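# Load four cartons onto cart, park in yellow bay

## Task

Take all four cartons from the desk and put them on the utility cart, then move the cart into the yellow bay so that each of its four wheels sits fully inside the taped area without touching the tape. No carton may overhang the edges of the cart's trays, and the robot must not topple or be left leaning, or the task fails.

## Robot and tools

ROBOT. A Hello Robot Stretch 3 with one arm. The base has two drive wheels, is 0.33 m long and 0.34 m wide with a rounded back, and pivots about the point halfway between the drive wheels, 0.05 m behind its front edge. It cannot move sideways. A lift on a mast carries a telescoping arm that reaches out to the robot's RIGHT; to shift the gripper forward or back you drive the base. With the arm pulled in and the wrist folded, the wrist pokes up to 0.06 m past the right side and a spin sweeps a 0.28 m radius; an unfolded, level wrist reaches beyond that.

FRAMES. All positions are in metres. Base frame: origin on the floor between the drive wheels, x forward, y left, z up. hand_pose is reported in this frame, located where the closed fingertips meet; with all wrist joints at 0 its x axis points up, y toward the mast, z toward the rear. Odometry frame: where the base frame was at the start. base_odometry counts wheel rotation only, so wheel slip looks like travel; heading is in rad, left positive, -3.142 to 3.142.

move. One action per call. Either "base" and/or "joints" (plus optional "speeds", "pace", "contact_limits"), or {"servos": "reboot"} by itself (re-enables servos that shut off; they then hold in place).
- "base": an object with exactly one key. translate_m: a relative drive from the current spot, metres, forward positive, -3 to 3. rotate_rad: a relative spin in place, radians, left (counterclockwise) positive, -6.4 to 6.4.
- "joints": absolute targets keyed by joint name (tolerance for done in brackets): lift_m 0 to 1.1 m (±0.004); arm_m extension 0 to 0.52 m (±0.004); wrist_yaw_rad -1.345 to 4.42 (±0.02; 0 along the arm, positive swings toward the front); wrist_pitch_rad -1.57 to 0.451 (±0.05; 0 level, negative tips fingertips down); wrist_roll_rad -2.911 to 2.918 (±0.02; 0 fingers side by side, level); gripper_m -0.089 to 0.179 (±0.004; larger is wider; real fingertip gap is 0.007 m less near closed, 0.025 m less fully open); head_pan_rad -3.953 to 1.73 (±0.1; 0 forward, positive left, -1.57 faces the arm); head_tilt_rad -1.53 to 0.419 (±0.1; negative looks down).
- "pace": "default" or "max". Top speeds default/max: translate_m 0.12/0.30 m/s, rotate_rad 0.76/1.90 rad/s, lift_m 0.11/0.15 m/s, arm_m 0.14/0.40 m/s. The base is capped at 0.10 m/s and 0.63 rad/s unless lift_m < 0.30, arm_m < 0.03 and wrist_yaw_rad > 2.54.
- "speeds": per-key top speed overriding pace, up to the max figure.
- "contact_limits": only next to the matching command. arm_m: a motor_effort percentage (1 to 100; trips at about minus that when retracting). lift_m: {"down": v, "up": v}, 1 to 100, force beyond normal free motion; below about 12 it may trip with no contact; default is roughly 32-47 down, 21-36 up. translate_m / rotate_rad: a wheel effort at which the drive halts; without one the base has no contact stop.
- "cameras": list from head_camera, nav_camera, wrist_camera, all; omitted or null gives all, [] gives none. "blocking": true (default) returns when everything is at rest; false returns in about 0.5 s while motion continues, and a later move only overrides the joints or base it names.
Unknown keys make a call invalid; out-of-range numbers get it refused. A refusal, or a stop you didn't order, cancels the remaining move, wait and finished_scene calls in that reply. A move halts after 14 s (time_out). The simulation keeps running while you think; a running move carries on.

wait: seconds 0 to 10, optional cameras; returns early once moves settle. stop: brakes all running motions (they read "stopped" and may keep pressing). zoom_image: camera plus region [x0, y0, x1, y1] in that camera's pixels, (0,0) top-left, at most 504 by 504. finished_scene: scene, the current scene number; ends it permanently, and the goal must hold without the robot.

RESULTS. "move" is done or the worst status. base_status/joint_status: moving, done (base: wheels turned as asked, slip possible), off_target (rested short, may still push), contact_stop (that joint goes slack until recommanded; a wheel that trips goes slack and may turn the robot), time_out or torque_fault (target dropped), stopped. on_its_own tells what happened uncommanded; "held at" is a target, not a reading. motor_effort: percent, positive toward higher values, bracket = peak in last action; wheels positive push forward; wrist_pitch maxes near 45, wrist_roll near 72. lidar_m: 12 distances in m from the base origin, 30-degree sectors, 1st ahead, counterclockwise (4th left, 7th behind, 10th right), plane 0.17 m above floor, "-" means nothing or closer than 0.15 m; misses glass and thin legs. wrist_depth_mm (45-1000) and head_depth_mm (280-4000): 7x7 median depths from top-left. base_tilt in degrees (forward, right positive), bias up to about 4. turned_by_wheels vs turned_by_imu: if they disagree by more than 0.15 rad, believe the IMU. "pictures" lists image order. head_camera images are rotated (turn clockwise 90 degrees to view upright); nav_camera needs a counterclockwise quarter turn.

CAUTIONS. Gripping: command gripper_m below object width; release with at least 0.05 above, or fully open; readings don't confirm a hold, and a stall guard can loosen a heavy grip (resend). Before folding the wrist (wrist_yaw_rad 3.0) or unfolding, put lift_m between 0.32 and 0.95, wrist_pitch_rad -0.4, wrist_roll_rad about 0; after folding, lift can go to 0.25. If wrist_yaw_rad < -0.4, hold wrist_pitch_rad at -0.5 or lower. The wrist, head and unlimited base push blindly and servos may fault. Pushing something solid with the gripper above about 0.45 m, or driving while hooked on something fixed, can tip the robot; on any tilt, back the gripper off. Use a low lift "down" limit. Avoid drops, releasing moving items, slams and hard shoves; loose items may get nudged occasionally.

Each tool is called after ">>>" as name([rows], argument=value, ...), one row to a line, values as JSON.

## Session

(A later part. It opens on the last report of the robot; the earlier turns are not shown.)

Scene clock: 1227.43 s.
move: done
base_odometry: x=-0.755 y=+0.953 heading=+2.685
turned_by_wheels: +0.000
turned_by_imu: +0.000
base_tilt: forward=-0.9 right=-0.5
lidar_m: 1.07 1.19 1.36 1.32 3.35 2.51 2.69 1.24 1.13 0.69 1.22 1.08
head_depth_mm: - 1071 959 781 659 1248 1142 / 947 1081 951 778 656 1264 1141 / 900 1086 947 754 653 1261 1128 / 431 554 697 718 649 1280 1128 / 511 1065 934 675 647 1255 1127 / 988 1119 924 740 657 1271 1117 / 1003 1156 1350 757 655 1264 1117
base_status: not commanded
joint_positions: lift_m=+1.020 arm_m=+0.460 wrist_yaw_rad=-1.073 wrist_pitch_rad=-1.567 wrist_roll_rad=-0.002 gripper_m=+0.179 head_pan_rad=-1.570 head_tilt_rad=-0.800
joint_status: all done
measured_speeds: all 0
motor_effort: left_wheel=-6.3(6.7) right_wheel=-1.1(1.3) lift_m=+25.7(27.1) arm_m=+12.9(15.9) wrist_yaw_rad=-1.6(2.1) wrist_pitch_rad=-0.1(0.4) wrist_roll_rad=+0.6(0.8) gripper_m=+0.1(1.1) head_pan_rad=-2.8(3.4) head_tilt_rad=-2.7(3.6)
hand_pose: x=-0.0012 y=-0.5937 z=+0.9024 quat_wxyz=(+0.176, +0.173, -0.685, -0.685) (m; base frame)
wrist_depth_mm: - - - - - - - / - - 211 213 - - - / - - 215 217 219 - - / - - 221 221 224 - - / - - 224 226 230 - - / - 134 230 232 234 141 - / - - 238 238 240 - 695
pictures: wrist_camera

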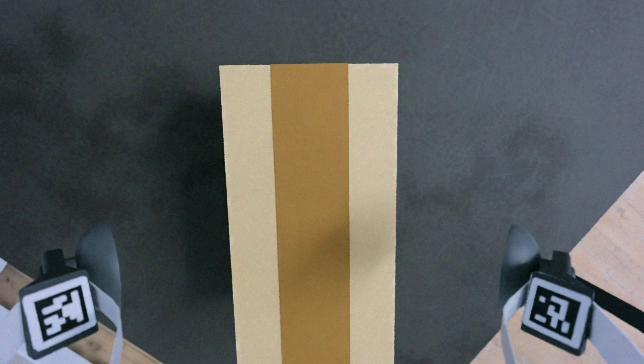

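>>> move(joints={"lift_m":0.888}, speeds={"lift_m":0.06}, cameras=[])

>>> move(joints={"gripper_m":0.055}, cameras=[])

>>> move(joints={"lift_m":1.09}, cameras=["wrist_camera"])

>>> move(joints={"gripper_m":0.052,"arm_m":0.08,"wrist_yaw_rad":0}, cameras=["wrist_camera"])

Scene clock: 1241.07 s.
move: done
base_odometry: x=-0.755 y=+0.953 heading=+2.685
turned_by_wheels: +0.000
turned_by_imu: +0.001
base_tilt: forward=-1.0 right=-0.5
lidar_m: 1.07 1.19 1.36 1.33 3.34 2.51 2.69 1.24 1.13 0.69 1.22 1.08
head_depth_mm: 931 1064 326 - - 1295 1139 / 927 398 332 757 656 1270 1139 / 899 544 944 753 653 1265 1131 / 927 520 695 711 650 1280 1133 / 976 1067 694 677 646 1254 1122 / 986 1121 925 741 658 1271 1119 / 997 1157 1341 757 653 1263 1117
base_status: not commanded
joint_positions: lift_m=+0.888 arm_m=+0.460 wrist_yaw_rad=-1.073 wrist_pitch_rad=-1.567 wrist_roll_rad=-0.002 gripper_m=+0.179 head_pan_rad=-1.570 head_tilt_rad=-0.800
joint_status: all done
measured_speeds: all 0
motor_effort: left_wheel=-6.0(7.6) right_wheel=-0.7(1.2) lift_m=+24.7(26.7) arm_m=+2.7(7.9) wrist_yaw_rad=-2.2(2.5) wrist_pitch_rad=-0.4(0.4) wrist_roll_rad=+0.6(0.8) gripper_m=-0.4(1.0) head_pan_rad=-2.1(3.5) head_tilt_rad=-3.5(4.3)
hand_pose: x=-0.0012 y=-0.5937 z=+0.7704 quat_wxyz=(+0.176, +0.173, -0.685, -0.685) (m; base frame)
wrist_depth_mm: - 82 83 84 85 86 201 / - 84 84 85 86 - 206 / - 86 87 87 89 90 211 / 201 88 88 89 90 213 215 / 205 90 90 91 93 147 220 / - 93 92 93 94 97 225 / - 94 95 96 97 230 231
pictures: none
No camera images: "cameras" was empty.

Scene clock: 1243.00 s.
move: done
base_odometry: x=-0.755 y=+0.953 heading=+2.685
turned_by_wheels: +0.000
turned_by_imu: +0.000
base_tilt: forward=-1.0 right=-0.6
lidar_m: 1.07 1.19 1.36 1.33 3.33 2.51 2.69 1.24 1.13 0.69 1.22 1.08
head_depth_mm: 931 1064 326 - - 1291 1135 / 928 398 332 756 656 1269 1134 / 900 639 945 755 651 1263 1133 / 930 519 696 712 650 1283 1129 / 978 1068 696 676 647 1257 1125 / 991 1118 928 738 658 1272 1118 / 1002 1159 1348 758 656 1264 1114
base_status: not commanded
joint_positions: lift_m=+0.888 arm_m=+0.460 wrist_yaw_rad=-1.073 wrist_pitch_rad=-1.567 wrist_roll_rad=-0.002 gripper_m=+0.057 head_pan_rad=-1.570 head_tilt_rad=-0.800
joint_status: all done
measured_speeds: all 0
motor_effort: left_wheel=-5.8(6.7) right_wheel=-0.8(1.0) lift_m=+21.2(24.9) arm_m=-0.8(2.8) wrist_yaw_rad=-2.0(2.2) wrist_pitch_rad=-0.1(0.4) wrist_roll_rad=+0.8(0.8) gripper_m=-42.0(100.0) head_pan_rad=-2.1(3.2) head_tilt_rad=-4.4(4.8)
hand_pose: x=-0.0011 y=-0.5936 z=+0.7704 quat_wxyz=(+0.176, +0.174, -0.685, -0.685) (m; base frame)
wrist_depth_mm: - 84 84 85 86 87 201 / 195 85 86 87 87 - 207 / 199 87 88 89 90 91 212 / 204 89 90 91 91 215 216 / 208 91 92 93 94 149 222 / 118 94 94 95 96 98 227 / - 96 97 97 98 - 231
pictures: none
No camera images: "cameras" was empty.

Scene clock: 1245.67 s.
move: done
base_odometry: x=-0.755 y=+0.953 heading=+2.685
turned_by_wheels: +0.000
turned_by_imu: +0.000
base_tilt: forward=-1.0 right=-0.6
lidar_m: 1.07 1.19 1.36 1.33 3.35 2.50 2.68 1.25 1.13 0.69 1.22 1.08
head_depth_mm: 932 1066 957 781 660 1252 1142 / 943 1082 954 777 656 1262 1138 / 952 586 887 774 654 1266 1134 / 476 530 606 769 650 1278 1130 / 548 541 556 764 647 1252 1122 / 987 1069 867 758 658 1270 1122 / 1002 1156 1347 758 654 1262 1114
base_status: not commanded
joint_positions: lift_m=+1.090 arm_m=+0.460 wrist_yaw_rad=-1.073 wrist_pitch_rad=-1.568 wrist_roll_rad=-0.003 gripper_m=+0.060 head_pan_rad=-1.570 head_tilt_rad=-0.800
joint_status: all done
measured_speeds: all 0
on_its_own: gripper_m is held at +0.059, not at your +0.055, by its stall guard, which is not easing now
motor_effort: left_wheel=-5.8(6.7) right_wheel=-0.8(0.9) lift_m=+33.8(36.0) arm_m=-6.1(6.1) wrist_yaw_rad=-1.5(2.9) wrist_pitch_rad=+0.1(0.3) wrist_roll_rad=+1.2(1.3) gripper_m=-22.0(42.2) head_pan_rad=-1.3(3.5) head_tilt_rad=-3.4(4.8)
hand_pose: x=-0.0009 y=-0.5935 z=+0.9724 quat_wxyz=(+0.176, +0.174, -0.685, -0.685) (m; base frame)
wrist_depth_mm: - 90 91 92 93 94 - / - 93 93 94 95 - - / - 95 95 96 97 98 - / - 97 - - 99 101 - / - - 100 101 102 143 - / 116 103 103 104 105 106 - / 116 104 105 106 108 129 -
pictures: wrist_camera

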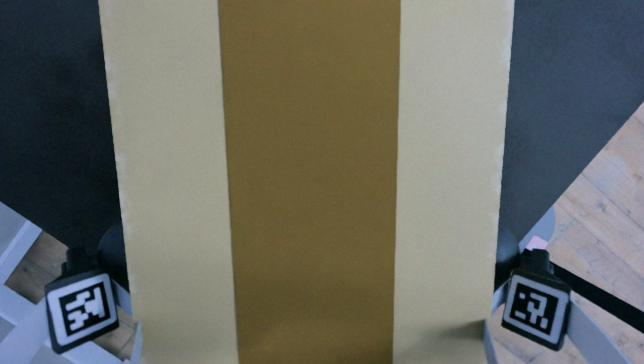

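Scene clock: 1249.67 s.
move: off_target
base_odometry: x=-0.755 y=+0.953 heading=+2.685
turned_by_wheels: +0.000
turned_by_imu: +0.001
base_tilt: forward=-0.9 right=-0.5
lidar_m: 1.07 1.19 1.36 1.33 3.36 2.51 2.69 1.25 1.13 0.69 1.22 1.08
head_depth_mm: - - 962 781 646 1249 1141 / - - 956 759 315 - - / - - - - 294 - - / - - - - 297 - - / 975 1104 935 342 297 - - / 988 1117 926 763 646 1249 1119 / 997 1156 1343 757 655 1265 1114
base_status: not commanded
joint_positions: lift_m=+1.090 arm_m=+0.080 wrist_yaw_rad=-0.002 wrist_pitch_rad=-1.568 wrist_roll_rad=-0.003 gripper_m=+0.057 head_pan_rad=-1.570 head_tilt_rad=-0.800
joint_status: gripper_m off_target (ended at +0.057, target +0.052); the others done
measured_speeds: all 0
on_its_own: gripper_m is held at +0.056, not at your +0.052, by its stall guard, which is not easing now
motor_effort: left_wheel=-5.4(7.1) right_wheel=-0.7(0.9) lift_m=+33.2(34.3) arm_m=-19.9(22.0) wrist_yaw_rad=+0.9(3.3) wrist_pitch_rad=-0.3(0.3) wrist_roll_rad=+1.3(1.3) gripper_m=-22.6(75.8) head_pan_rad=-2.8(4.2) head_tilt_rad=-4.1(5.3)
hand_pose: x=-0.0216 y=-0.2016 z=+0.9724 quat_wxyz=(+0.501, +0.500, -0.500, -0.499) (m; base frame)
wrist_depth_mm: - 90 91 92 93 94 - / - 93 93 94 95 - - / - 95 95 96 98 - - / - 97 - - 99 - - / - - 100 101 103 147 - / 116 103 103 104 105 106 - / 116 105 105 106 108 129 -
pictures: wrist_camera

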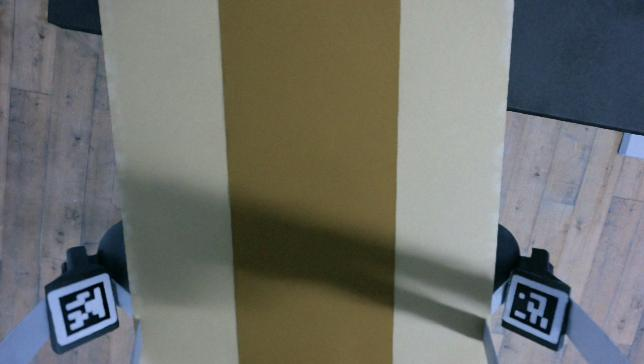

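>>> move(base={"rotate_rad":1.124}, cameras=[])

>>> move(base={"translate_m":1.207}, cameras=[])

>>> move(base={"rotate_rad":2.456}, cameras=[])

>>> move(base={"translate_m":-0.168}, cameras=[])

>>> move(joints={"arm_m":0.3}, cameras=[])

>>> move(joints={"wrist_yaw_rad":1.53})

Scene clock: 1268.07 s.
move: done
base_odometry: x=-0.755 y=+0.953 heading=-2.475
turned_by_wheels: +1.123
turned_by_imu: +1.122
base_tilt: forward=-1.0 right=-0.6
lidar_m: 1.32 1.49 2.86 2.50 2.35 1.24 1.12 0.69 1.27 1.07 1.07 1.25
head_depth_mm: - - 1552 1767 659 1272 1122 / - - 1493 1712 314 - - / - - - - 294 - - / - - - - 297 - - / 942 1074 1260 342 297 - - / 910 1042 1212 1447 1409 1245 1117 / 883 1006 1165 1390 1457 1265 1112
base_status: done
joint_positions: lift_m=+1.090 arm_m=+0.080 wrist_yaw_rad=-0.002 wrist_pitch_rad=-1.568 wrist_roll_rad=-0.003 gripper_m=+0.057 head_pan_rad=-1.570 head_tilt_rad=-0.800
joint_status: not commanded
measured_speeds: all 0
on_its_own: gripper_m is held at +0.056, not at your +0.052, by its stall guard, which is not easing now
motor_effort: left_wheel=-8.1(15.0) right_wheel=+11.6(14.5) lift_m=+31.6(32.4) arm_m=-19.4(20.7) wrist_yaw_rad=+1.5(1.6) wrist_pitch_rad=-0.3(0.3) wrist_roll_rad=+1.1(1.3) gripper_m=-22.0(23.0) head_pan_rad=-2.6(3.8) head_tilt_rad=-4.5(5.6)
hand_pose: x=-0.0216 y=-0.2016 z=+0.9724 quat_wxyz=(+0.501, +0.500, -0.500, -0.499) (m; base frame)
wrist_depth_mm: - 90 91 92 93 94 - / - 92 93 94 95 - - / - 95 95 96 97 98 - / - 97 - - 100 101 - / - - 100 101 102 104 - / 116 102 103 103 105 106 - / 116 104 105 106 108 129 -
pictures: none
No camera images: "cameras" was empty.

Scene clock: 1281.27 s.
move: done
base_odometry: x=-1.704 y=+0.207 heading=-2.475
turned_by_wheels: +0.000
turned_by_imu: +0.009
base_tilt: forward=-1.0 right=-0.6
lidar_m: 0.27 0.23 0.23 2.75 2.98 2.32 1.85 1.51 0.88 0.75 0.75 0.45
head_depth_mm: - - 1040 1310 1467 1296 1141 / - - 1001 1283 315 - - / - - - - 294 - - / - - - - 297 - - / 643 733 860 342 297 - - / 623 714 836 992 1142 1249 1124 / 604 689 801 954 1164 1264 1114
base_status: done
joint_positions: lift_m=+1.090 arm_m=+0.080 wrist_yaw_rad=-0.002 wrist_pitch_rad=-1.568 wrist_roll_rad=-0.003 gripper_m=+0.057 head_pan_rad=-1.570 head_tilt_rad=-0.800
joint_status: not commanded
measured_speeds: all 0
on_its_own: gripper_m is held at +0.056, not at your +0.052, by its stall guard, which is not easing now
motor_effort: left_wheel=-1.5(5.8) right_wheel=+11.1(15.6) lift_m=+28.0(31.9) arm_m=-3.4(19.7) wrist_yaw_rad=+1.1(1.7) wrist_pitch_rad=+0.0(0.3) wrist_roll_rad=+1.2(1.3) gripper_m=-22.2(23.3) head_pan_rad=-3.8(5.0) head_tilt_rad=-6.1(6.6)
hand_pose: x=-0.0216 y=-0.2016 z=+0.9724 quat_wxyz=(+0.501, +0.500, -0.500, -0.499) (m; base frame)
wrist_depth_mm: - 90 91 92 93 95 - / - 93 93 94 95 - - / - 94 95 96 97 - - / 650 97 - - 99 - - / - - 100 101 102 147 - / - 102 103 104 105 106 - / - 105 105 106 108 129 -
pictures: none
No camera images: "cameras" was empty.

Scene clock: 1286.27 s.
move: done
base_odometry: x=-1.704 y=+0.207 heading=-0.020
turned_by_wheels: +2.455
turned_by_imu: +2.451
base_tilt: forward=-0.9 right=-0.6
lidar_m: 2.93 2.31 1.85 0.96 0.76 0.75 0.81 0.29 0.24 0.23 0.26 2.74
head_depth_mm: - - 778 681 562 491 761 / - - 758 513 315 - - / - - - - 293 - - / - - - - 297 - - / 2134 2442 2128 342 297 - - / 2318 2578 2110 1728 504 1203 1120 / 3205 2678 2103 1728 1452 1265 1114
base_status: done
joint_positions: lift_m=+1.090 arm_m=+0.080 wrist_yaw_rad=-0.002 wrist_pitch_rad=-1.568 wrist_roll_rad=-0.003 gripper_m=+0.057 head_pan_rad=-1.570 head_tilt_rad=-0.800
joint_status: not commanded
measured_speeds: all 0
on_its_own: gripper_m is held at +0.056, not at your +0.052, by its stall guard, which is not easing now
motor_effort: left_wheel=-8.3(15.3) right_wheel=+11.8(16.0) lift_m=+28.0(28.0) arm_m=-18.1(20.5) wrist_yaw_rad=+0.8(1.7) wrist_pitch_rad=+0.0(0.3) wrist_roll_rad=+1.3(1.3) gripper_m=-22.0(23.1) head_pan_rad=-3.7(4.9) head_tilt_rad=-4.8(6.5)
hand_pose: x=-0.0216 y=-0.2016 z=+0.9724 quat_wxyz=(+0.501, +0.500, -0.500, -0.499) (m; base frame)
wrist_depth_mm: - 90 91 92 93 94 - / - 92 93 94 95 95 - / - 95 95 96 98 98 - / - 97 - - 99 101 - / - - 100 101 102 147 - / 116 102 103 104 105 106 - / 116 104 105 106 108 123 -
pictures: none
No camera images: "cameras" was empty.

Scene clock: 1289.07 s.
move: done
base_odometry: x=-1.872 y=+0.210 heading=-0.020
turned_by_wheels: +0.000
turned_by_imu: -0.001
base_tilt: forward=-0.9 right=-0.5
lidar_m: 2.50 1.97 1.63 0.78 0.62 0.61 0.66 0.26 0.21 0.21 0.23 0.36
head_depth_mm: - - 634 565 562 495 721 / - - 655 594 315 - - / - - - - 294 - - / - - - - 297 - - / 2008 2307 616 342 297 - - / 2180 2486 654 502 454 488 946 / 2380 2600 767 641 534 512 910
base_status: done
joint_positions: lift_m=+1.090 arm_m=+0.080 wrist_yaw_rad=-0.002 wrist_pitch_rad=-1.568 wrist_roll_rad=-0.003 gripper_m=+0.057 head_pan_rad=-1.570 head_tilt_rad=-0.800
joint_status: not commanded
measured_speeds: all 0
on_its_own: gripper_m is held at +0.056, not at your +0.052, by its stall guard, which is not easing now
motor_effort: left_wheel=-5.7(11.6) right_wheel=-2.2(8.9) lift_m=+30.1(30.2) arm_m=-15.5(19.2) wrist_yaw_rad=+1.0(1.7) wrist_pitch_rad=+0.1(0.2) wrist_roll_rad=+1.2(1.3) gripper_m=-22.1(23.1) head_pan_rad=-2.5(5.0) head_tilt_rad=-5.1(5.9)
hand_pose: x=-0.0216 y=-0.2016 z=+0.9724 quat_wxyz=(+0.501, +0.500, -0.500, -0.499) (m; base frame)
wrist_depth_mm: - 90 91 92 93 94 - / - 93 93 94 95 - - / - 94 95 96 97 98 - / - 97 - - 99 101 - / - - 100 101 102 143 325 / 116 103 103 103 105 106 - / 116 104 105 106 108 - -
pictures: none
No camera images: "cameras" was empty.

Scene clock: 1291.93 s.
move: done
base_odometry: x=-1.872 y=+0.210 heading=-0.020
turned_by_wheels: +0.000
turned_by_imu: +0.000
base_tilt: forward=-0.9 right=-0.5
lidar_m: 2.51 1.97 1.63 0.78 0.62 0.61 0.66 0.26 0.21 0.21 0.23 0.36
head_depth_mm: 1595 1968 633 564 573 495 722 / 1645 1844 671 622 571 494 744 / 1652 1870 439 401 556 492 741 / 313 371 423 395 553 499 753 / 2003 2256 449 419 509 506 751 / 2182 2516 655 500 495 504 944 / 2384 2566 768 640 534 512 912
base_status: not commanded
joint_positions: lift_m=+1.090 arm_m=+0.300 wrist_yaw_rad=-0.002 wrist_pitch_rad=-1.568 wrist_roll_rad=-0.003 gripper_m=+0.057 head_pan_rad=-1.570 head_tilt_rad=-0.800
joint_status: all done
measured_speeds: all 0
on_its_own: gripper_m is held at +0.056, not at your +0.052, by its stall guard, which is not easing now
motor_effort: left_wheel=-4.6(6.6) right_wheel=-2.0(2.5) lift_m=+32.7(32.7) arm_m=+19.3(20.8) wrist_yaw_rad=+1.0(1.5) wrist_pitch_rad=+0.1(0.3) wrist_roll_rad=+1.1(1.3) gripper_m=-22.9(22.9) head_pan_rad=-4.9(5.0) head_tilt_rad=-4.3(5.7)
hand_pose: x=-0.0216 y=-0.4216 z=+0.9724 quat_wxyz=(+0.501, +0.500, -0.500, -0.499) (m; base frame)
wrist_depth_mm: 283 90 91 92 93 95 211 / 292 93 93 94 95 225 215 / - 95 95 97 98 220 220 / - 97 - - 100 223 225 / - - 100 101 103 104 229 / - 102 103 104 105 106 - / 229 104 105 106 108 - 349
pictures: none
No camera images: "cameras" was empty.

Scene clock: 1293.70 s.
move: done
base_odometry: x=-1.872 y=+0.210 heading=-0.020
turned_by_wheels: +0.000
turned_by_imu: +0.000
base_tilt: forward=-0.9 right=-0.6
lidar_m: 2.50 1.96 1.63 0.78 0.62 0.61 0.66 0.26 0.21 0.21 0.23 0.36
head_depth_mm: 1603 1981 633 565 572 495 722 / 1595 1821 445 514 571 493 745 / 339 487 441 622 568 492 743 / 364 2072 438 619 564 499 753 / 1883 2282 437 480 511 506 750 / 2188 2500 656 500 494 504 943 / 2378 2575 766 641 534 511 911
base_status: not commanded
joint_positions: lift_m=+1.090 arm_m=+0.300 wrist_yaw_rad=+1.528 wrist_pitch_rad=-1.567 wrist_roll_rad=-0.003 gripper_m=+0.057 head_pan_rad=-1.570 head_tilt_rad=-0.800
joint_status: all done
measured_speeds: all 0
on_its_own: gripper_m is held at +0.056, not at your +0.052, by its stall guard, which is not easing now
motor_effort: left_wheel=-5.6(7.0) right_wheel=-2.2(2.5) lift_m=+34.0(34.0) arm_m=+18.9(19.7) wrist_yaw_rad=+1.4(3.2) wrist_pitch_rad=-0.2(0.4) wrist_roll_rad=+1.2(1.3) gripper_m=-21.6(23.0) head_pan_rad=-3.3(5.1) head_tilt_rad=-4.1(5.7)
hand_pose: x=-0.0446 y=-0.4442 z=+0.9724 quat_wxyz=(+0.707, +0.707, -0.015, -0.013) (m; base frame)
wrist_depth_mm: 270 90 91 92 93 95 211 / 281 93 94 94 95 214 217 / 290 94 95 96 97 216 222 / 301 97 - - 99 221 - / 309 - 100 101 102 105 - / - 103 103 103 105 106 - / 115 104 105 106 108 - -
pictures: head_camera (sideways), nav_camera (sideways), wrist_camera

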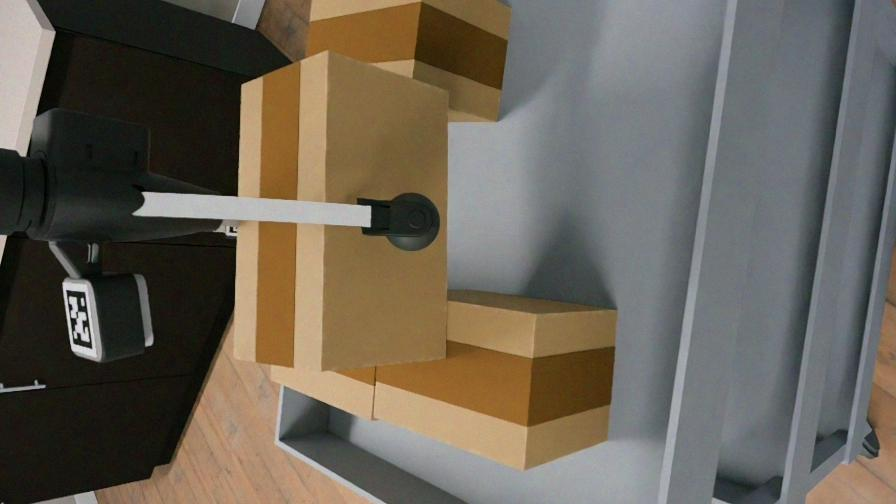

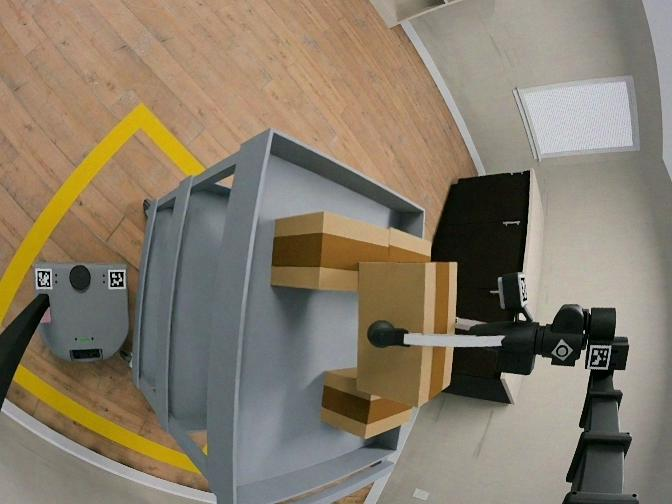

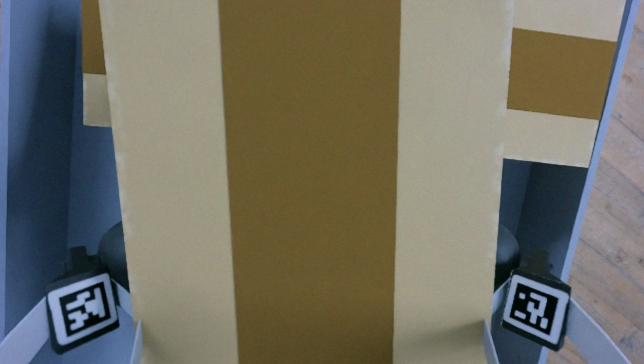

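>>> move(base={"translate_m":-0.085}, joints={"arm_m":0.2,"wrist_yaw_rad":1.43})

Scene clock: 1312.97 s.
move: done
base_odometry: x=-1.957 y=+0.212 heading=-0.020
turned_by_wheels: +0.000
turned_by_imu: -0.002
base_tilt: forward=-0.9 right=-0.6
lidar_m: 2.57 2.02 1.45 0.70 0.55 0.54 0.58 0.27 0.21 0.21 0.23 0.35
head_depth_mm: 1711 2220 762 647 573 496 747 / 1571 295 629 452 439 502 744 / - 289 321 409 435 501 756 / 1843 304 445 383 453 499 752 / 1938 295 416 378 528 507 751 / 2100 2418 629 409 529 504 946 / 2315 2581 608 498 509 512 913
base_status: done
joint_positions: lift_m=+1.090 arm_m=+0.200 wrist_yaw_rad=+1.431 wrist_pitch_rad=-1.569 wrist_roll_rad=-0.004 gripper_m=+0.057 head_pan_rad=-1.570 head_tilt_rad=-0.800
joint_status: all done
measured_speeds: all 0
on_its_own: gripper_m is held at +0.056, not at your +0.052, by its stall guard, which is not easing now
motor_effort: left_wheel=-5.6(17.6) right_wheel=-4.8(11.6) lift_m=+34.1(34.2) arm_m=-20.2(21.4) wrist_yaw_rad=-1.7(10.7) wrist_pitch_rad=+0.2(7.3) wrist_roll_rad=+1.3(8.0) gripper_m=-20.2(23.0) head_pan_rad=-3.5(5.4) head_tilt_rad=-3.4(4.9)
hand_pose: x=-0.0447 y=-0.3419 z=+0.9724 quat_wxyz=(+0.706, +0.705, -0.048, -0.047) (m; base frame)
wrist_depth_mm: - 83 86 85 98 268 271 / - - 92 91 - - - / - - 100 99 99 99 338 / - 118 111 108 110 - 346 / - - 126 125 123 283 257 / - 123 144 142 141 236 237 / - 119 168 166 170 239 242
pictures: head_camera (sideways), nav_camera (sideways), wrist_camera

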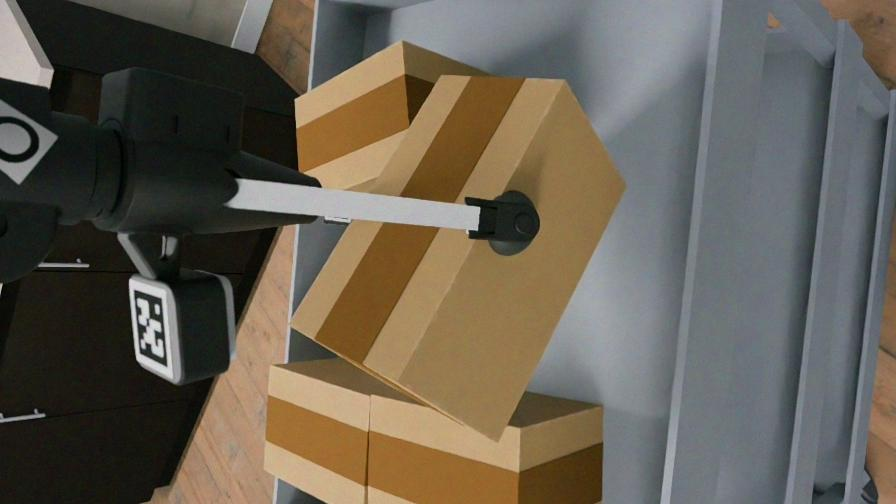

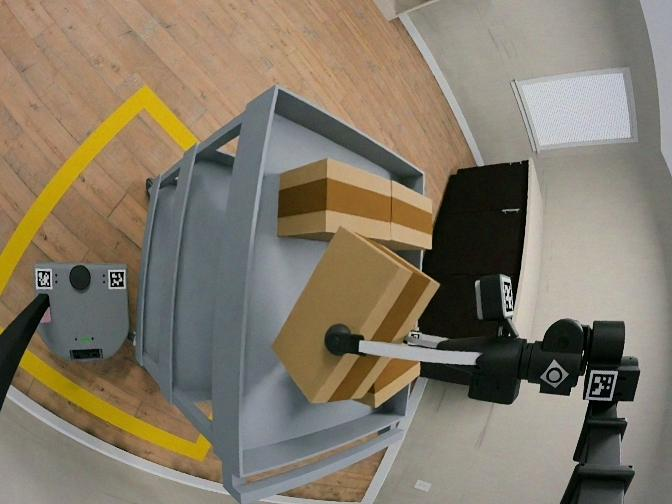

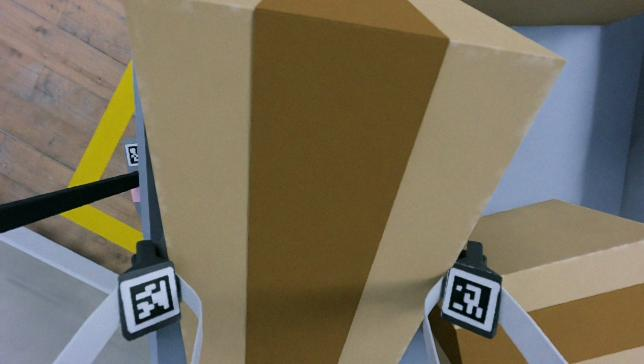

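>>> move(joints={"lift_m":1.1,"arm_m":0.17}, cameras=[])

>>> move(joints={"wrist_yaw_rad":1.85}, speeds={"wrist_yaw_rad":0.5})

Scene clock: 1326.07 s.
move: done
base_odometry: x=-1.957 y=+0.212 heading=-0.020
turned_by_wheels: +0.000
turned_by_imu: +0.001
base_tilt: forward=-1.0 right=-0.6
lidar_m: 2.57 2.03 1.44 0.69 0.55 0.54 0.58 0.27 0.22 0.21 0.23 0.35
head_depth_mm: 1704 2260 764 647 572 495 746 / - - 629 433 386 502 743 / - - 570 382 382 476 754 / 1833 2169 748 363 399 499 753 / 1948 - 740 348 417 507 750 / 2110 2426 630 368 524 504 944 / 2304 2575 609 497 509 512 914
base_status: not commanded
joint_positions: lift_m=+1.100 arm_m=+0.170 wrist_yaw_rad=+1.431 wrist_pitch_rad=-1.569 wrist_roll_rad=-0.004 gripper_m=+0.057 head_pan_rad=-1.570 head_tilt_rad=-0.800
joint_status: all done
measured_speeds: all 0
on_its_own: gripper_m is held at +0.056, not at your +0.052, by its stall guard, which is not easing now
motor_effort: left_wheel=-4.6(7.0) right_wheel=-4.5(4.7) lift_m=+34.1(34.9) arm_m=-18.6(21.7) wrist_yaw_rad=-1.3(2.1) wrist_pitch_rad=+0.0(0.3) wrist_roll_rad=+1.3(1.5) gripper_m=-20.4(21.0) head_pan_rad=-3.3(3.7) head_tilt_rad=-4.3(4.3)
hand_pose: x=-0.0447 y=-0.3119 z=+0.9824 quat_wxyz=(+0.706, +0.705, -0.048, -0.047) (m; base frame)
wrist_depth_mm: - 82 86 85 97 275 303 / - - 91 90 - - - / - - 100 99 99 98 - / - 115 111 108 110 - - / - - 126 125 123 292 265 / - 123 144 142 141 247 249 / - 117 168 166 166 250 254
pictures: none
No camera images: "cameras" was empty.

Scene clock: 1327.40 s.
move: done
base_odometry: x=-1.957 y=+0.212 heading=-0.020
turned_by_wheels: +0.000
turned_by_imu: +0.000
base_tilt: forward=-0.9 right=-0.6
lidar_m: 2.57 2.03 1.45 0.69 0.55 0.54 0.58 0.27 0.22 0.21 0.23 0.35
head_depth_mm: 1706 2235 763 648 562 496 746 / - 1904 630 442 436 502 745 / - - 297 347 416 501 754 / 1831 2096 418 356 398 500 753 / 1948 - 743 330 381 507 751 / 2101 2424 611 370 373 504 943 / 2306 2570 608 498 509 512 913
base_status: not commanded
joint_positions: lift_m=+1.100 arm_m=+0.170 wrist_yaw_rad=+1.848 wrist_pitch_rad=-1.569 wrist_roll_rad=-0.004 gripper_m=+0.057 head_pan_rad=-1.570 head_tilt_rad=-0.800
joint_status: all done
measured_speeds: all 0
on_its_own: gripper_m is held at +0.056, not at your +0.052, by its stall guard, which is not easing now
motor_effort: left_wheel=-5.6(6.6) right_wheel=-4.5(4.7) lift_m=+34.2(34.4) arm_m=-16.5(19.4) wrist_yaw_rad=+0.9(3.7) wrist_pitch_rad=+0.1(0.4) wrist_roll_rad=+1.3(1.4) gripper_m=-20.2(21.1) head_pan_rad=-1.7(3.3) head_tilt_rad=-2.9(4.5)
hand_pose: x=-0.0440 y=-0.3216 z=+0.9824 quat_wxyz=(+0.700, +0.700, +0.099, +0.100) (m; base frame)
wrist_depth_mm: - 82 86 85 98 217 221 / - - 91 90 - - 227 / - - 99 99 99 99 291 / - 115 111 108 109 - - / - - 125 125 123 - - / - 123 144 141 142 - 373 / - 123 169 166 177 252 275
pictures: head_camera (sideways), nav_camera (sideways), wrist_camera

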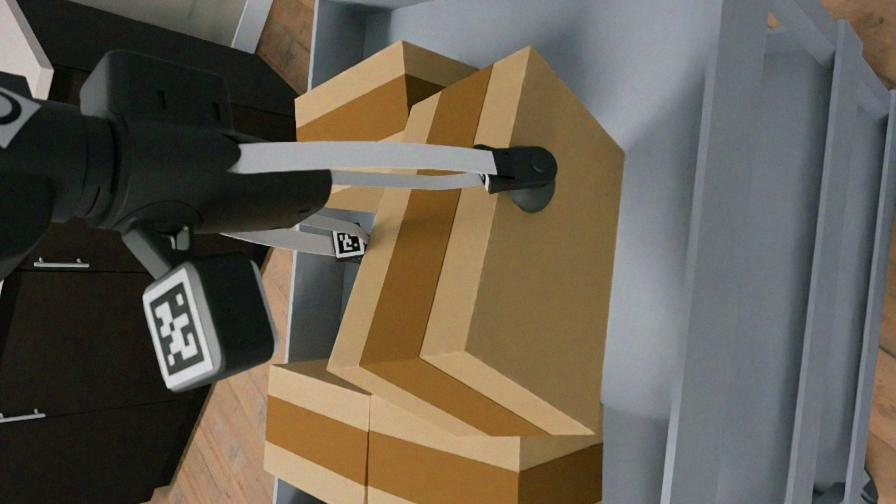

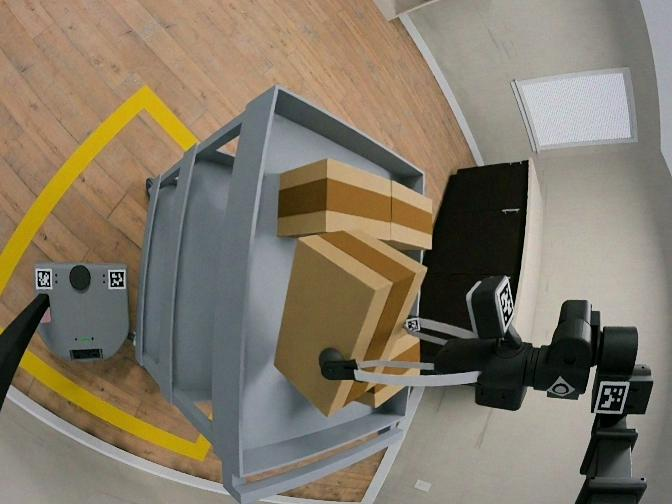

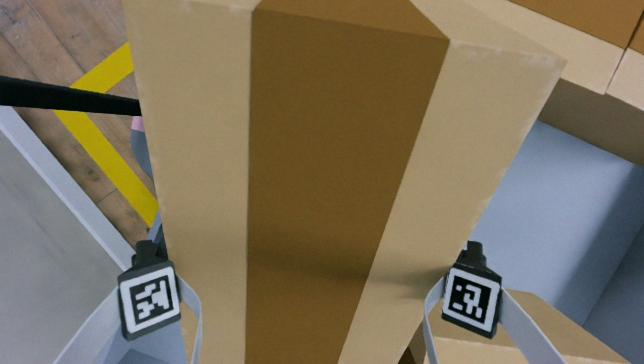

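>>> move(base={"translate_m":-0.075})

Scene clock: 1345.60 s.
move: done
base_odometry: x=-2.032 y=+0.213 heading=-0.020
turned_by_wheels: +0.000
turned_by_imu: +0.000
base_tilt: forward=-0.9 right=-0.6
lidar_m: 2.64 2.09 1.28 0.62 0.49 0.48 0.52 0.28 0.22 0.22 0.23 0.34
head_depth_mm: 1897 2242 1990 646 541 478 1136 / - 1973 766 440 436 503 757 / - - 297 347 417 511 758 / 1780 2026 418 357 398 509 752 / 1899 - 749 331 381 507 915 / 2053 2403 755 370 373 505 949 / 2254 2542 639 599 546 513 969
base_status: done
joint_positions: lift_m=+1.100 arm_m=+0.170 wrist_yaw_rad=+1.848 wrist_pitch_rad=-1.569 wrist_roll_rad=-0.004 gripper_m=+0.057 head_pan_rad=-1.570 head_tilt_rad=-0.800
joint_status: not commanded
measured_speeds: all 0
on_its_own: gripper_m is held at +0.056, not at your +0.052, by its stall guard, which is not easing now
motor_effort: left_wheel=-3.7(11.4) right_wheel=-5.1(11.5) lift_m=+34.0(34.4) arm_m=-3.7(8.4) wrist_yaw_rad=+1.2(1.4) wrist_pitch_rad=+0.1(0.3) wrist_roll_rad=+1.3(1.5) gripper_m=-19.7(21.1) head_pan_rad=-0.9(2.5) head_tilt_rad=-2.6(3.6)
hand_pose: x=-0.0440 y=-0.3216 z=+0.9824 quat_wxyz=(+0.700, +0.700, +0.099, +0.100) (m; base frame)
wrist_depth_mm: - 84 86 84 98 297 289 / - - 91 90 - - - / - - 100 99 99 99 - / - 115 111 108 110 - - / - 148 126 125 124 272 299 / - 123 143 142 141 245 250 / - 119 168 166 171 250 254
pictures: head_camera (sideways), nav_camera (sideways), wrist_camera

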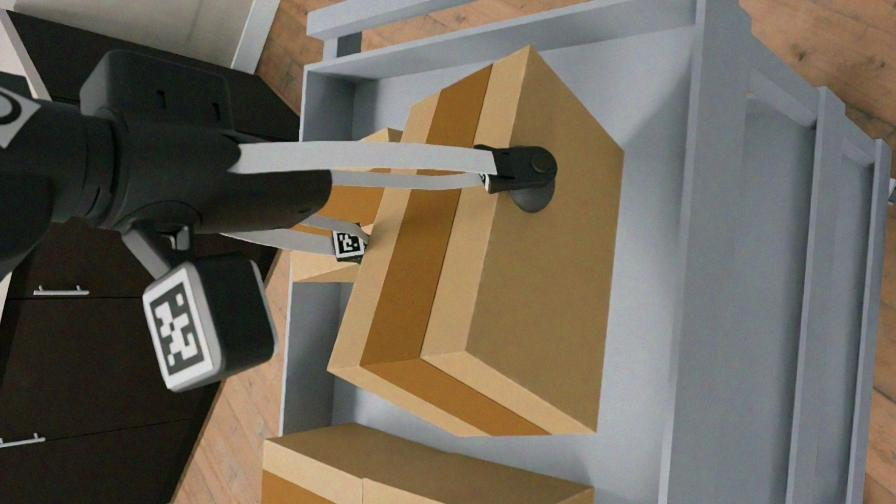

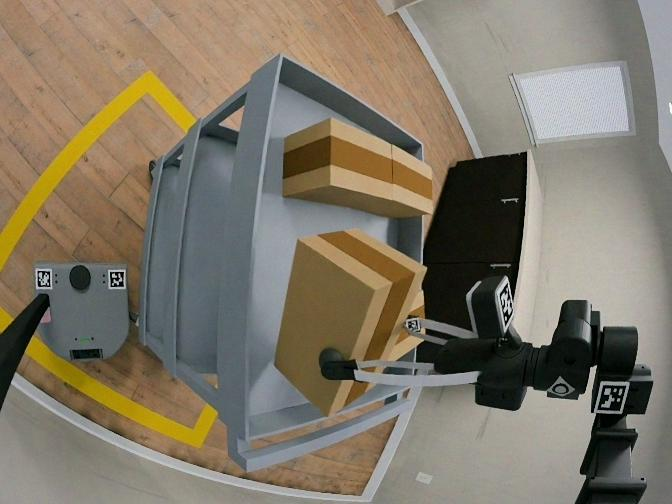

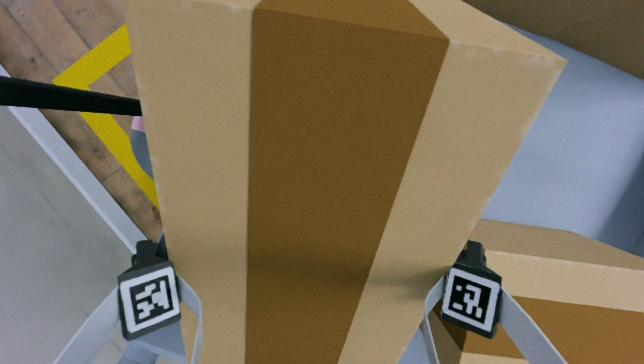

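>>> move(base={"translate_m":0.02}, joints={"arm_m":0.162}, cameras=[])

>>> move(joints={"lift_m":0.95}, speeds={"lift_m":0.03}, contact_limits={"lift_m":{"down":14}})

Scene clock: 1355.13 s.
move: done
base_odometry: x=-2.012 y=+0.213 heading=-0.020
turned_by_wheels: +0.000
turned_by_imu: +0.001
base_tilt: forward=-0.9 right=-0.6
lidar_m: 2.61 2.07 1.33 0.64 0.50 0.50 0.53 0.29 0.22 0.22 0.24 0.35
head_depth_mm: 1821 2270 770 644 549 505 1125 / - - 765 443 419 503 756 / - - 297 337 400 511 756 / 1808 1978 413 356 383 509 754 / 1912 - 752 326 367 507 923 / 2071 2401 737 367 362 514 961 / 2256 2545 618 528 533 513 969
base_status: done
joint_positions: lift_m=+1.100 arm_m=+0.162 wrist_yaw_rad=+1.848 wrist_pitch_rad=-1.569 wrist_roll_rad=-0.004 gripper_m=+0.057 head_pan_rad=-1.570 head_tilt_rad=-0.800
joint_status: all done
measured_speeds: all 0
on_its_own: gripper_m is held at +0.056, not at your +0.052, by its stall guard, which is not easing now
motor_effort: left_wheel=+2.3(9.4) right_wheel=+6.5(8.9) lift_m=+33.6(33.8) arm_m=-17.7(21.6) wrist_yaw_rad=+0.7(1.5) wrist_pitch_rad=-0.1(0.3) wrist_roll_rad=+1.3(1.4) gripper_m=-20.6(20.9) head_pan_rad=-0.2(1.5) head_tilt_rad=-1.4(2.5)
hand_pose: x=-0.0440 y=-0.3136 z=+0.9824 quat_wxyz=(+0.700, +0.700, +0.099, +0.100) (m; base frame)
wrist_depth_mm: - 83 86 85 97 265 249 / - - 91 90 - - 313 / - - 99 99 99 99 - / - 115 111 108 109 - - / - 147 126 124 123 326 - / - 123 144 141 141 251 265 / - 119 168 166 172 250 255
pictures: none
No camera images: "cameras" was empty.

Scene clock: 1357.87 s.
move: contact_stop
base_odometry: x=-2.012 y=+0.213 heading=-0.020
turned_by_wheels: +0.000
turned_by_imu: +0.000
base_tilt: forward=-0.9 right=-0.6
lidar_m: 2.62 2.07 1.33 0.64 0.50 0.50 0.53 0.29 0.23 0.22 0.24 0.35
head_depth_mm: 1865 2222 770 645 560 505 1121 / - 1925 325 642 457 504 758 / - - 293 438 414 482 754 / - 2157 305 444 401 483 903 / 1886 2229 298 415 378 489 929 / 2068 2419 738 627 398 474 964 / 2260 2535 615 526 534 513 984
base_status: not commanded
joint_positions: lift_m=+1.035 arm_m=+0.162 wrist_yaw_rad=+1.846 wrist_pitch_rad=-1.548 wrist_roll_rad=+0.009 gripper_m=+0.057 head_pan_rad=-1.570 head_tilt_rad=-0.800
joint_status: lift_m contact_stop (moved -0.065 of -0.150)
measured_speeds: translate_m=+0.000 rotate_rad=+0.000 lift_m=+0.001 arm_m=+0.000 wrist_yaw_rad=+0.000 wrist_pitch_rad=+0.000 wrist_roll_rad=+0.000 head_pan_rad=+0.000 head_tilt_rad=+0.000
on_its_own: gripper_m is held at +0.056, not at your +0.052, by its stall guard, which is not easing now; lift_m is slack since a contact_stop (your +0.950 is given up)
motor_effort: left_wheel=+1.4(3.2) right_wheel=+2.0(6.8) lift_m=+26.5(32.6) arm_m=-9.7(18.2) wrist_yaw_rad=+3.6(4.1) wrist_pitch_rad=-3.6(6.6) wrist_roll_rad=-2.8(2.8) gripper_m=-19.9(21.5) head_pan_rad=+0.8(2.1) head_tilt_rad=-1.4(2.6)
contact_limits: lift_m down 14 (down: maximum 72; up: maximum 65)
hand_pose: x=-0.0389 y=-0.3121 z=+0.9172 quat_wxyz=(+0.700, +0.702, +0.086, +0.102) (m; base frame)
wrist_depth_mm: 954 89 91 91 90 90 235 / - 99 99 95 97 97 283 / - 105 105 105 104 283 288 / - 119 116 112 114 288 291 / - 155 126 125 124 293 299 / - 124 139 138 136 265 285 / - 123 153 155 159 210 192
pictures: head_camera (sideways), nav_camera (sideways), wrist_camera

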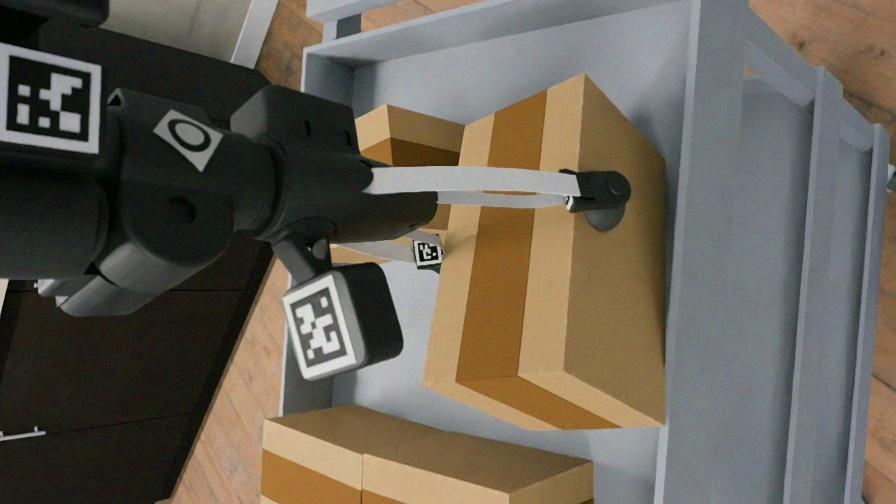

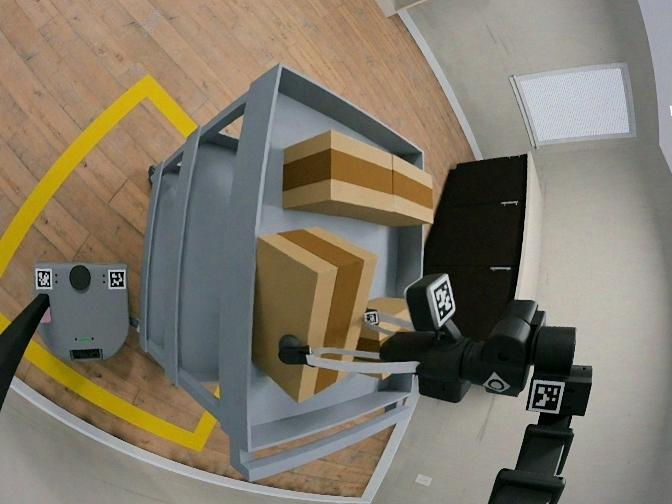

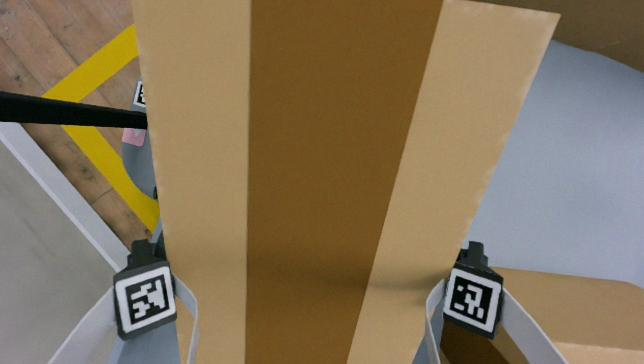

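>>> move(joints={"lift_m":1.08}, cameras=[])

>>> move(joints={"arm_m":0.195}, cameras=[])

>>> move(joints={"lift_m":0.95}, speeds={"lift_m":0.03}, contact_limits={"lift_m":{"down":14}})

Scene clock: 1367.53 s.
move: done
base_odometry: x=-2.012 y=+0.213 heading=-0.020
turned_by_wheels: +0.000
turned_by_imu: +0.001
base_tilt: forward=-0.9 right=-0.6
lidar_m: 2.61 2.07 1.33 0.64 0.50 0.50 0.53 0.29 0.23 0.22 0.24 0.35
head_depth_mm: 1830 2243 769 646 548 505 1124 / - - 752 440 429 504 758 / - - 293 365 382 511 756 / - 1967 427 398 385 508 903 / 1932 2135 764 380 367 508 927 / 2070 2406 740 399 385 515 963 / 2250 2534 617 526 533 512 980
base_status: not commanded
joint_positions: lift_m=+1.080 arm_m=+0.162 wrist_yaw_rad=+1.848 wrist_pitch_rad=-1.566 wrist_roll_rad=+0.005 gripper_m=+0.057 head_pan_rad=-1.570 head_tilt_rad=-0.800
joint_status: all done
measured_speeds: all 0
on_its_own: gripper_m is held at +0.056, not at your +0.052, by its stall guard, which is not easing now
motor_effort: left_wheel=+1.9(3.2) right_wheel=+1.8(2.2) lift_m=+34.0(35.2) arm_m=+3.6(3.6) wrist_yaw_rad=+0.8(4.0) wrist_pitch_rad=-0.5(3.9) wrist_roll_rad=-1.6(3.2) gripper_m=-18.3(20.6) head_pan_rad=+2.6(3.2) head_tilt_rad=-0.5(2.2)
hand_pose: x=-0.0432 y=-0.3134 z=+0.9623 quat_wxyz=(+0.701, +0.700, +0.094, +0.098) (m; base frame)
wrist_depth_mm: - - 103 103 104 258 252 / - 111 109 109 110 - 305 / - - 115 117 116 - - / - - 123 122 124 - - / - - 132 132 132 - - / - 122 141 141 143 261 257 / - 119 153 152 156 230 232
pictures: none
No camera images: "cameras" was empty.

Scene clock: 1368.80 s.
move: done
base_odometry: x=-2.012 y=+0.213 heading=-0.020
turned_by_wheels: +0.000
turned_by_imu: +0.000
base_tilt: forward=-1.0 right=-0.6
lidar_m: 2.61 2.07 1.33 0.64 0.50 0.50 0.53 0.29 0.23 0.22 0.24 0.35
head_depth_mm: 1829 2242 769 642 561 505 1123 / 1595 303 757 439 536 504 757 / - 291 326 380 473 512 756 / 1834 307 454 396 450 509 905 / 1912 303 762 379 428 507 926 / 2076 2410 740 431 525 514 965 / 2252 2564 617 526 533 512 981
base_status: not commanded
joint_positions: lift_m=+1.080 arm_m=+0.195 wrist_yaw_rad=+1.848 wrist_pitch_rad=-1.566 wrist_roll_rad=+0.005 gripper_m=+0.057 head_pan_rad=-1.570 head_tilt_rad=-0.800
joint_status: all done
measured_speeds: all 0
on_its_own: gripper_m is held at +0.056, not at your +0.052, by its stall guard, which is not easing now
motor_effort: left_wheel=+1.8(2.9) right_wheel=+2.0(2.4) lift_m=+33.2(34.2) arm_m=+18.7(21.1) wrist_yaw_rad=+1.0(1.6) wrist_pitch_rad=-0.4(0.7) wrist_roll_rad=-1.6(1.7) gripper_m=-19.6(20.3) head_pan_rad=+2.7(2.9) head_tilt_rad=-1.0(1.5)
hand_pose: x=-0.0432 y=-0.3464 z=+0.9624 quat_wxyz=(+0.701, +0.700, +0.095, +0.098) (m; base frame)
wrist_depth_mm: - - 104 103 103 243 251 / - 110 109 109 110 - 300 / - - 115 115 116 116 - / - - 123 121 124 - - / - 259 132 131 132 306 - / - 123 141 141 143 233 240 / - 122 153 152 157 227 232
pictures: none
No camera images: "cameras" was empty.

Scene clock: 1371.87 s.
move: contact_stop
base_odometry: x=-2.012 y=+0.213 heading=-0.020
turned_by_wheels: +0.000
turned_by_imu: +0.000
base_tilt: forward=-1.0 right=-0.6
lidar_m: 2.61 2.07 1.33 0.64 0.50 0.50 0.53 0.29 0.23 0.22 0.24 0.35
head_depth_mm: - 2325 771 645 561 505 1120 / - 1874 750 584 510 505 759 / - 295 342 406 462 511 755 / 1713 297 351 490 459 509 903 / 1889 2203 354 493 448 497 927 / 2065 2421 742 660 548 515 964 / 2246 2561 616 526 533 513 983
base_status: not commanded
joint_positions: lift_m=+1.002 arm_m=+0.195 wrist_yaw_rad=+1.848 wrist_pitch_rad=-1.561 wrist_roll_rad=+0.005 gripper_m=+0.057 head_pan_rad=-1.570 head_tilt_rad=-0.800
joint_status: lift_m contact_stop (moved -0.078 of -0.130)
measured_speeds: translate_m=+0.000 rotate_rad=+0.000 lift_m=+0.005 arm_m=+0.000 wrist_yaw_rad=+0.000 wrist_pitch_rad=+0.000 wrist_roll_rad=+0.000 head_pan_rad=+0.000 head_tilt_rad=+0.000
on_its_own: gripper_m is held at +0.056, not at your +0.052, by its stall guard, which is not easing now; lift_m is slack since a contact_stop (your +0.950 is given up)
motor_effort: left_wheel=+1.2(3.2) right_wheel=+2.0(2.3) lift_m=+22.3(31.3) arm_m=+17.1(19.2) wrist_yaw_rad=+1.7(1.7) wrist_pitch_rad=-1.3(2.2) wrist_roll_rad=-1.6(1.7) gripper_m=-19.5(20.2) head_pan_rad=+3.4(4.0) head_tilt_rad=-0.9(1.6)
contact_limits: lift_m down 14 (down: maximum 72; up: maximum 65)
hand_pose: x=-0.0422 y=-0.3461 z=+0.8840 quat_wxyz=(+0.700, +0.701, +0.093, +0.099) (m; base frame)
wrist_depth_mm: 924 171 122 123 125 239 242 / 921 178 124 126 127 243 248 / 969 196 127 128 130 248 252 / 915 221 130 130 133 255 258 / 184 219 132 134 135 261 266 / 191 124 136 137 139 252 252 / 97 123 138 140 142 184 175
pictures: head_camera (sideways), nav_camera (sideways), wrist_camera

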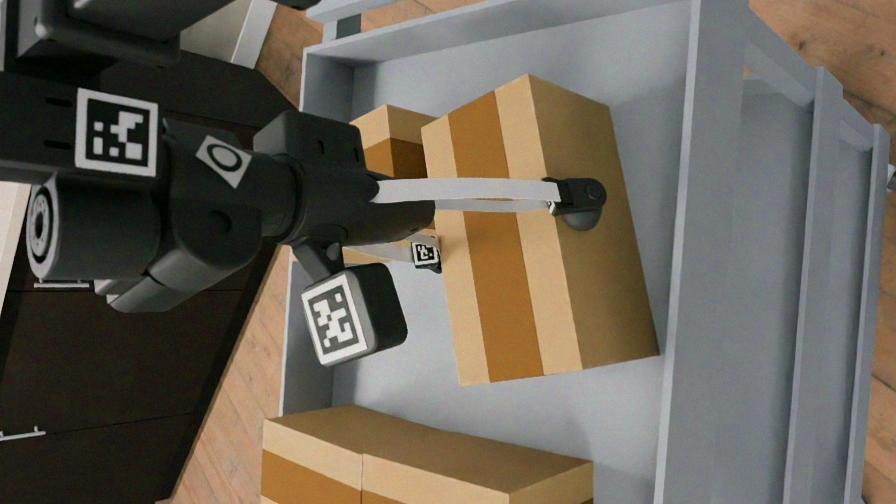

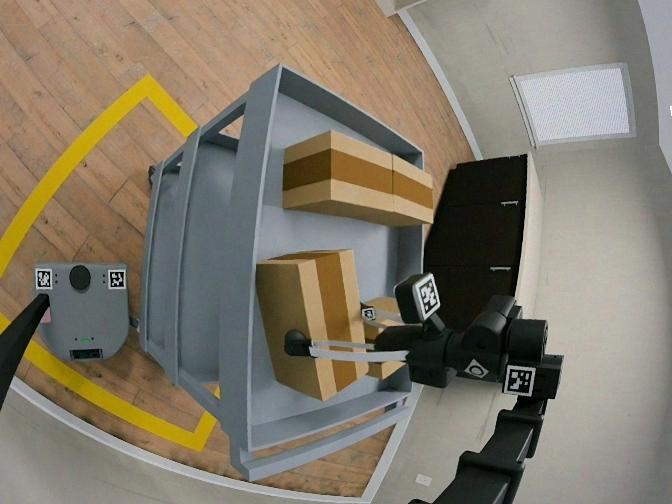

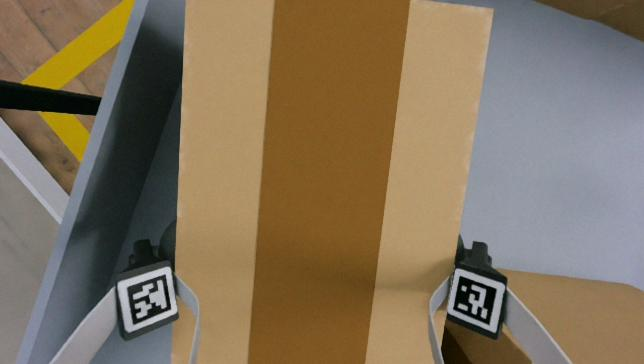

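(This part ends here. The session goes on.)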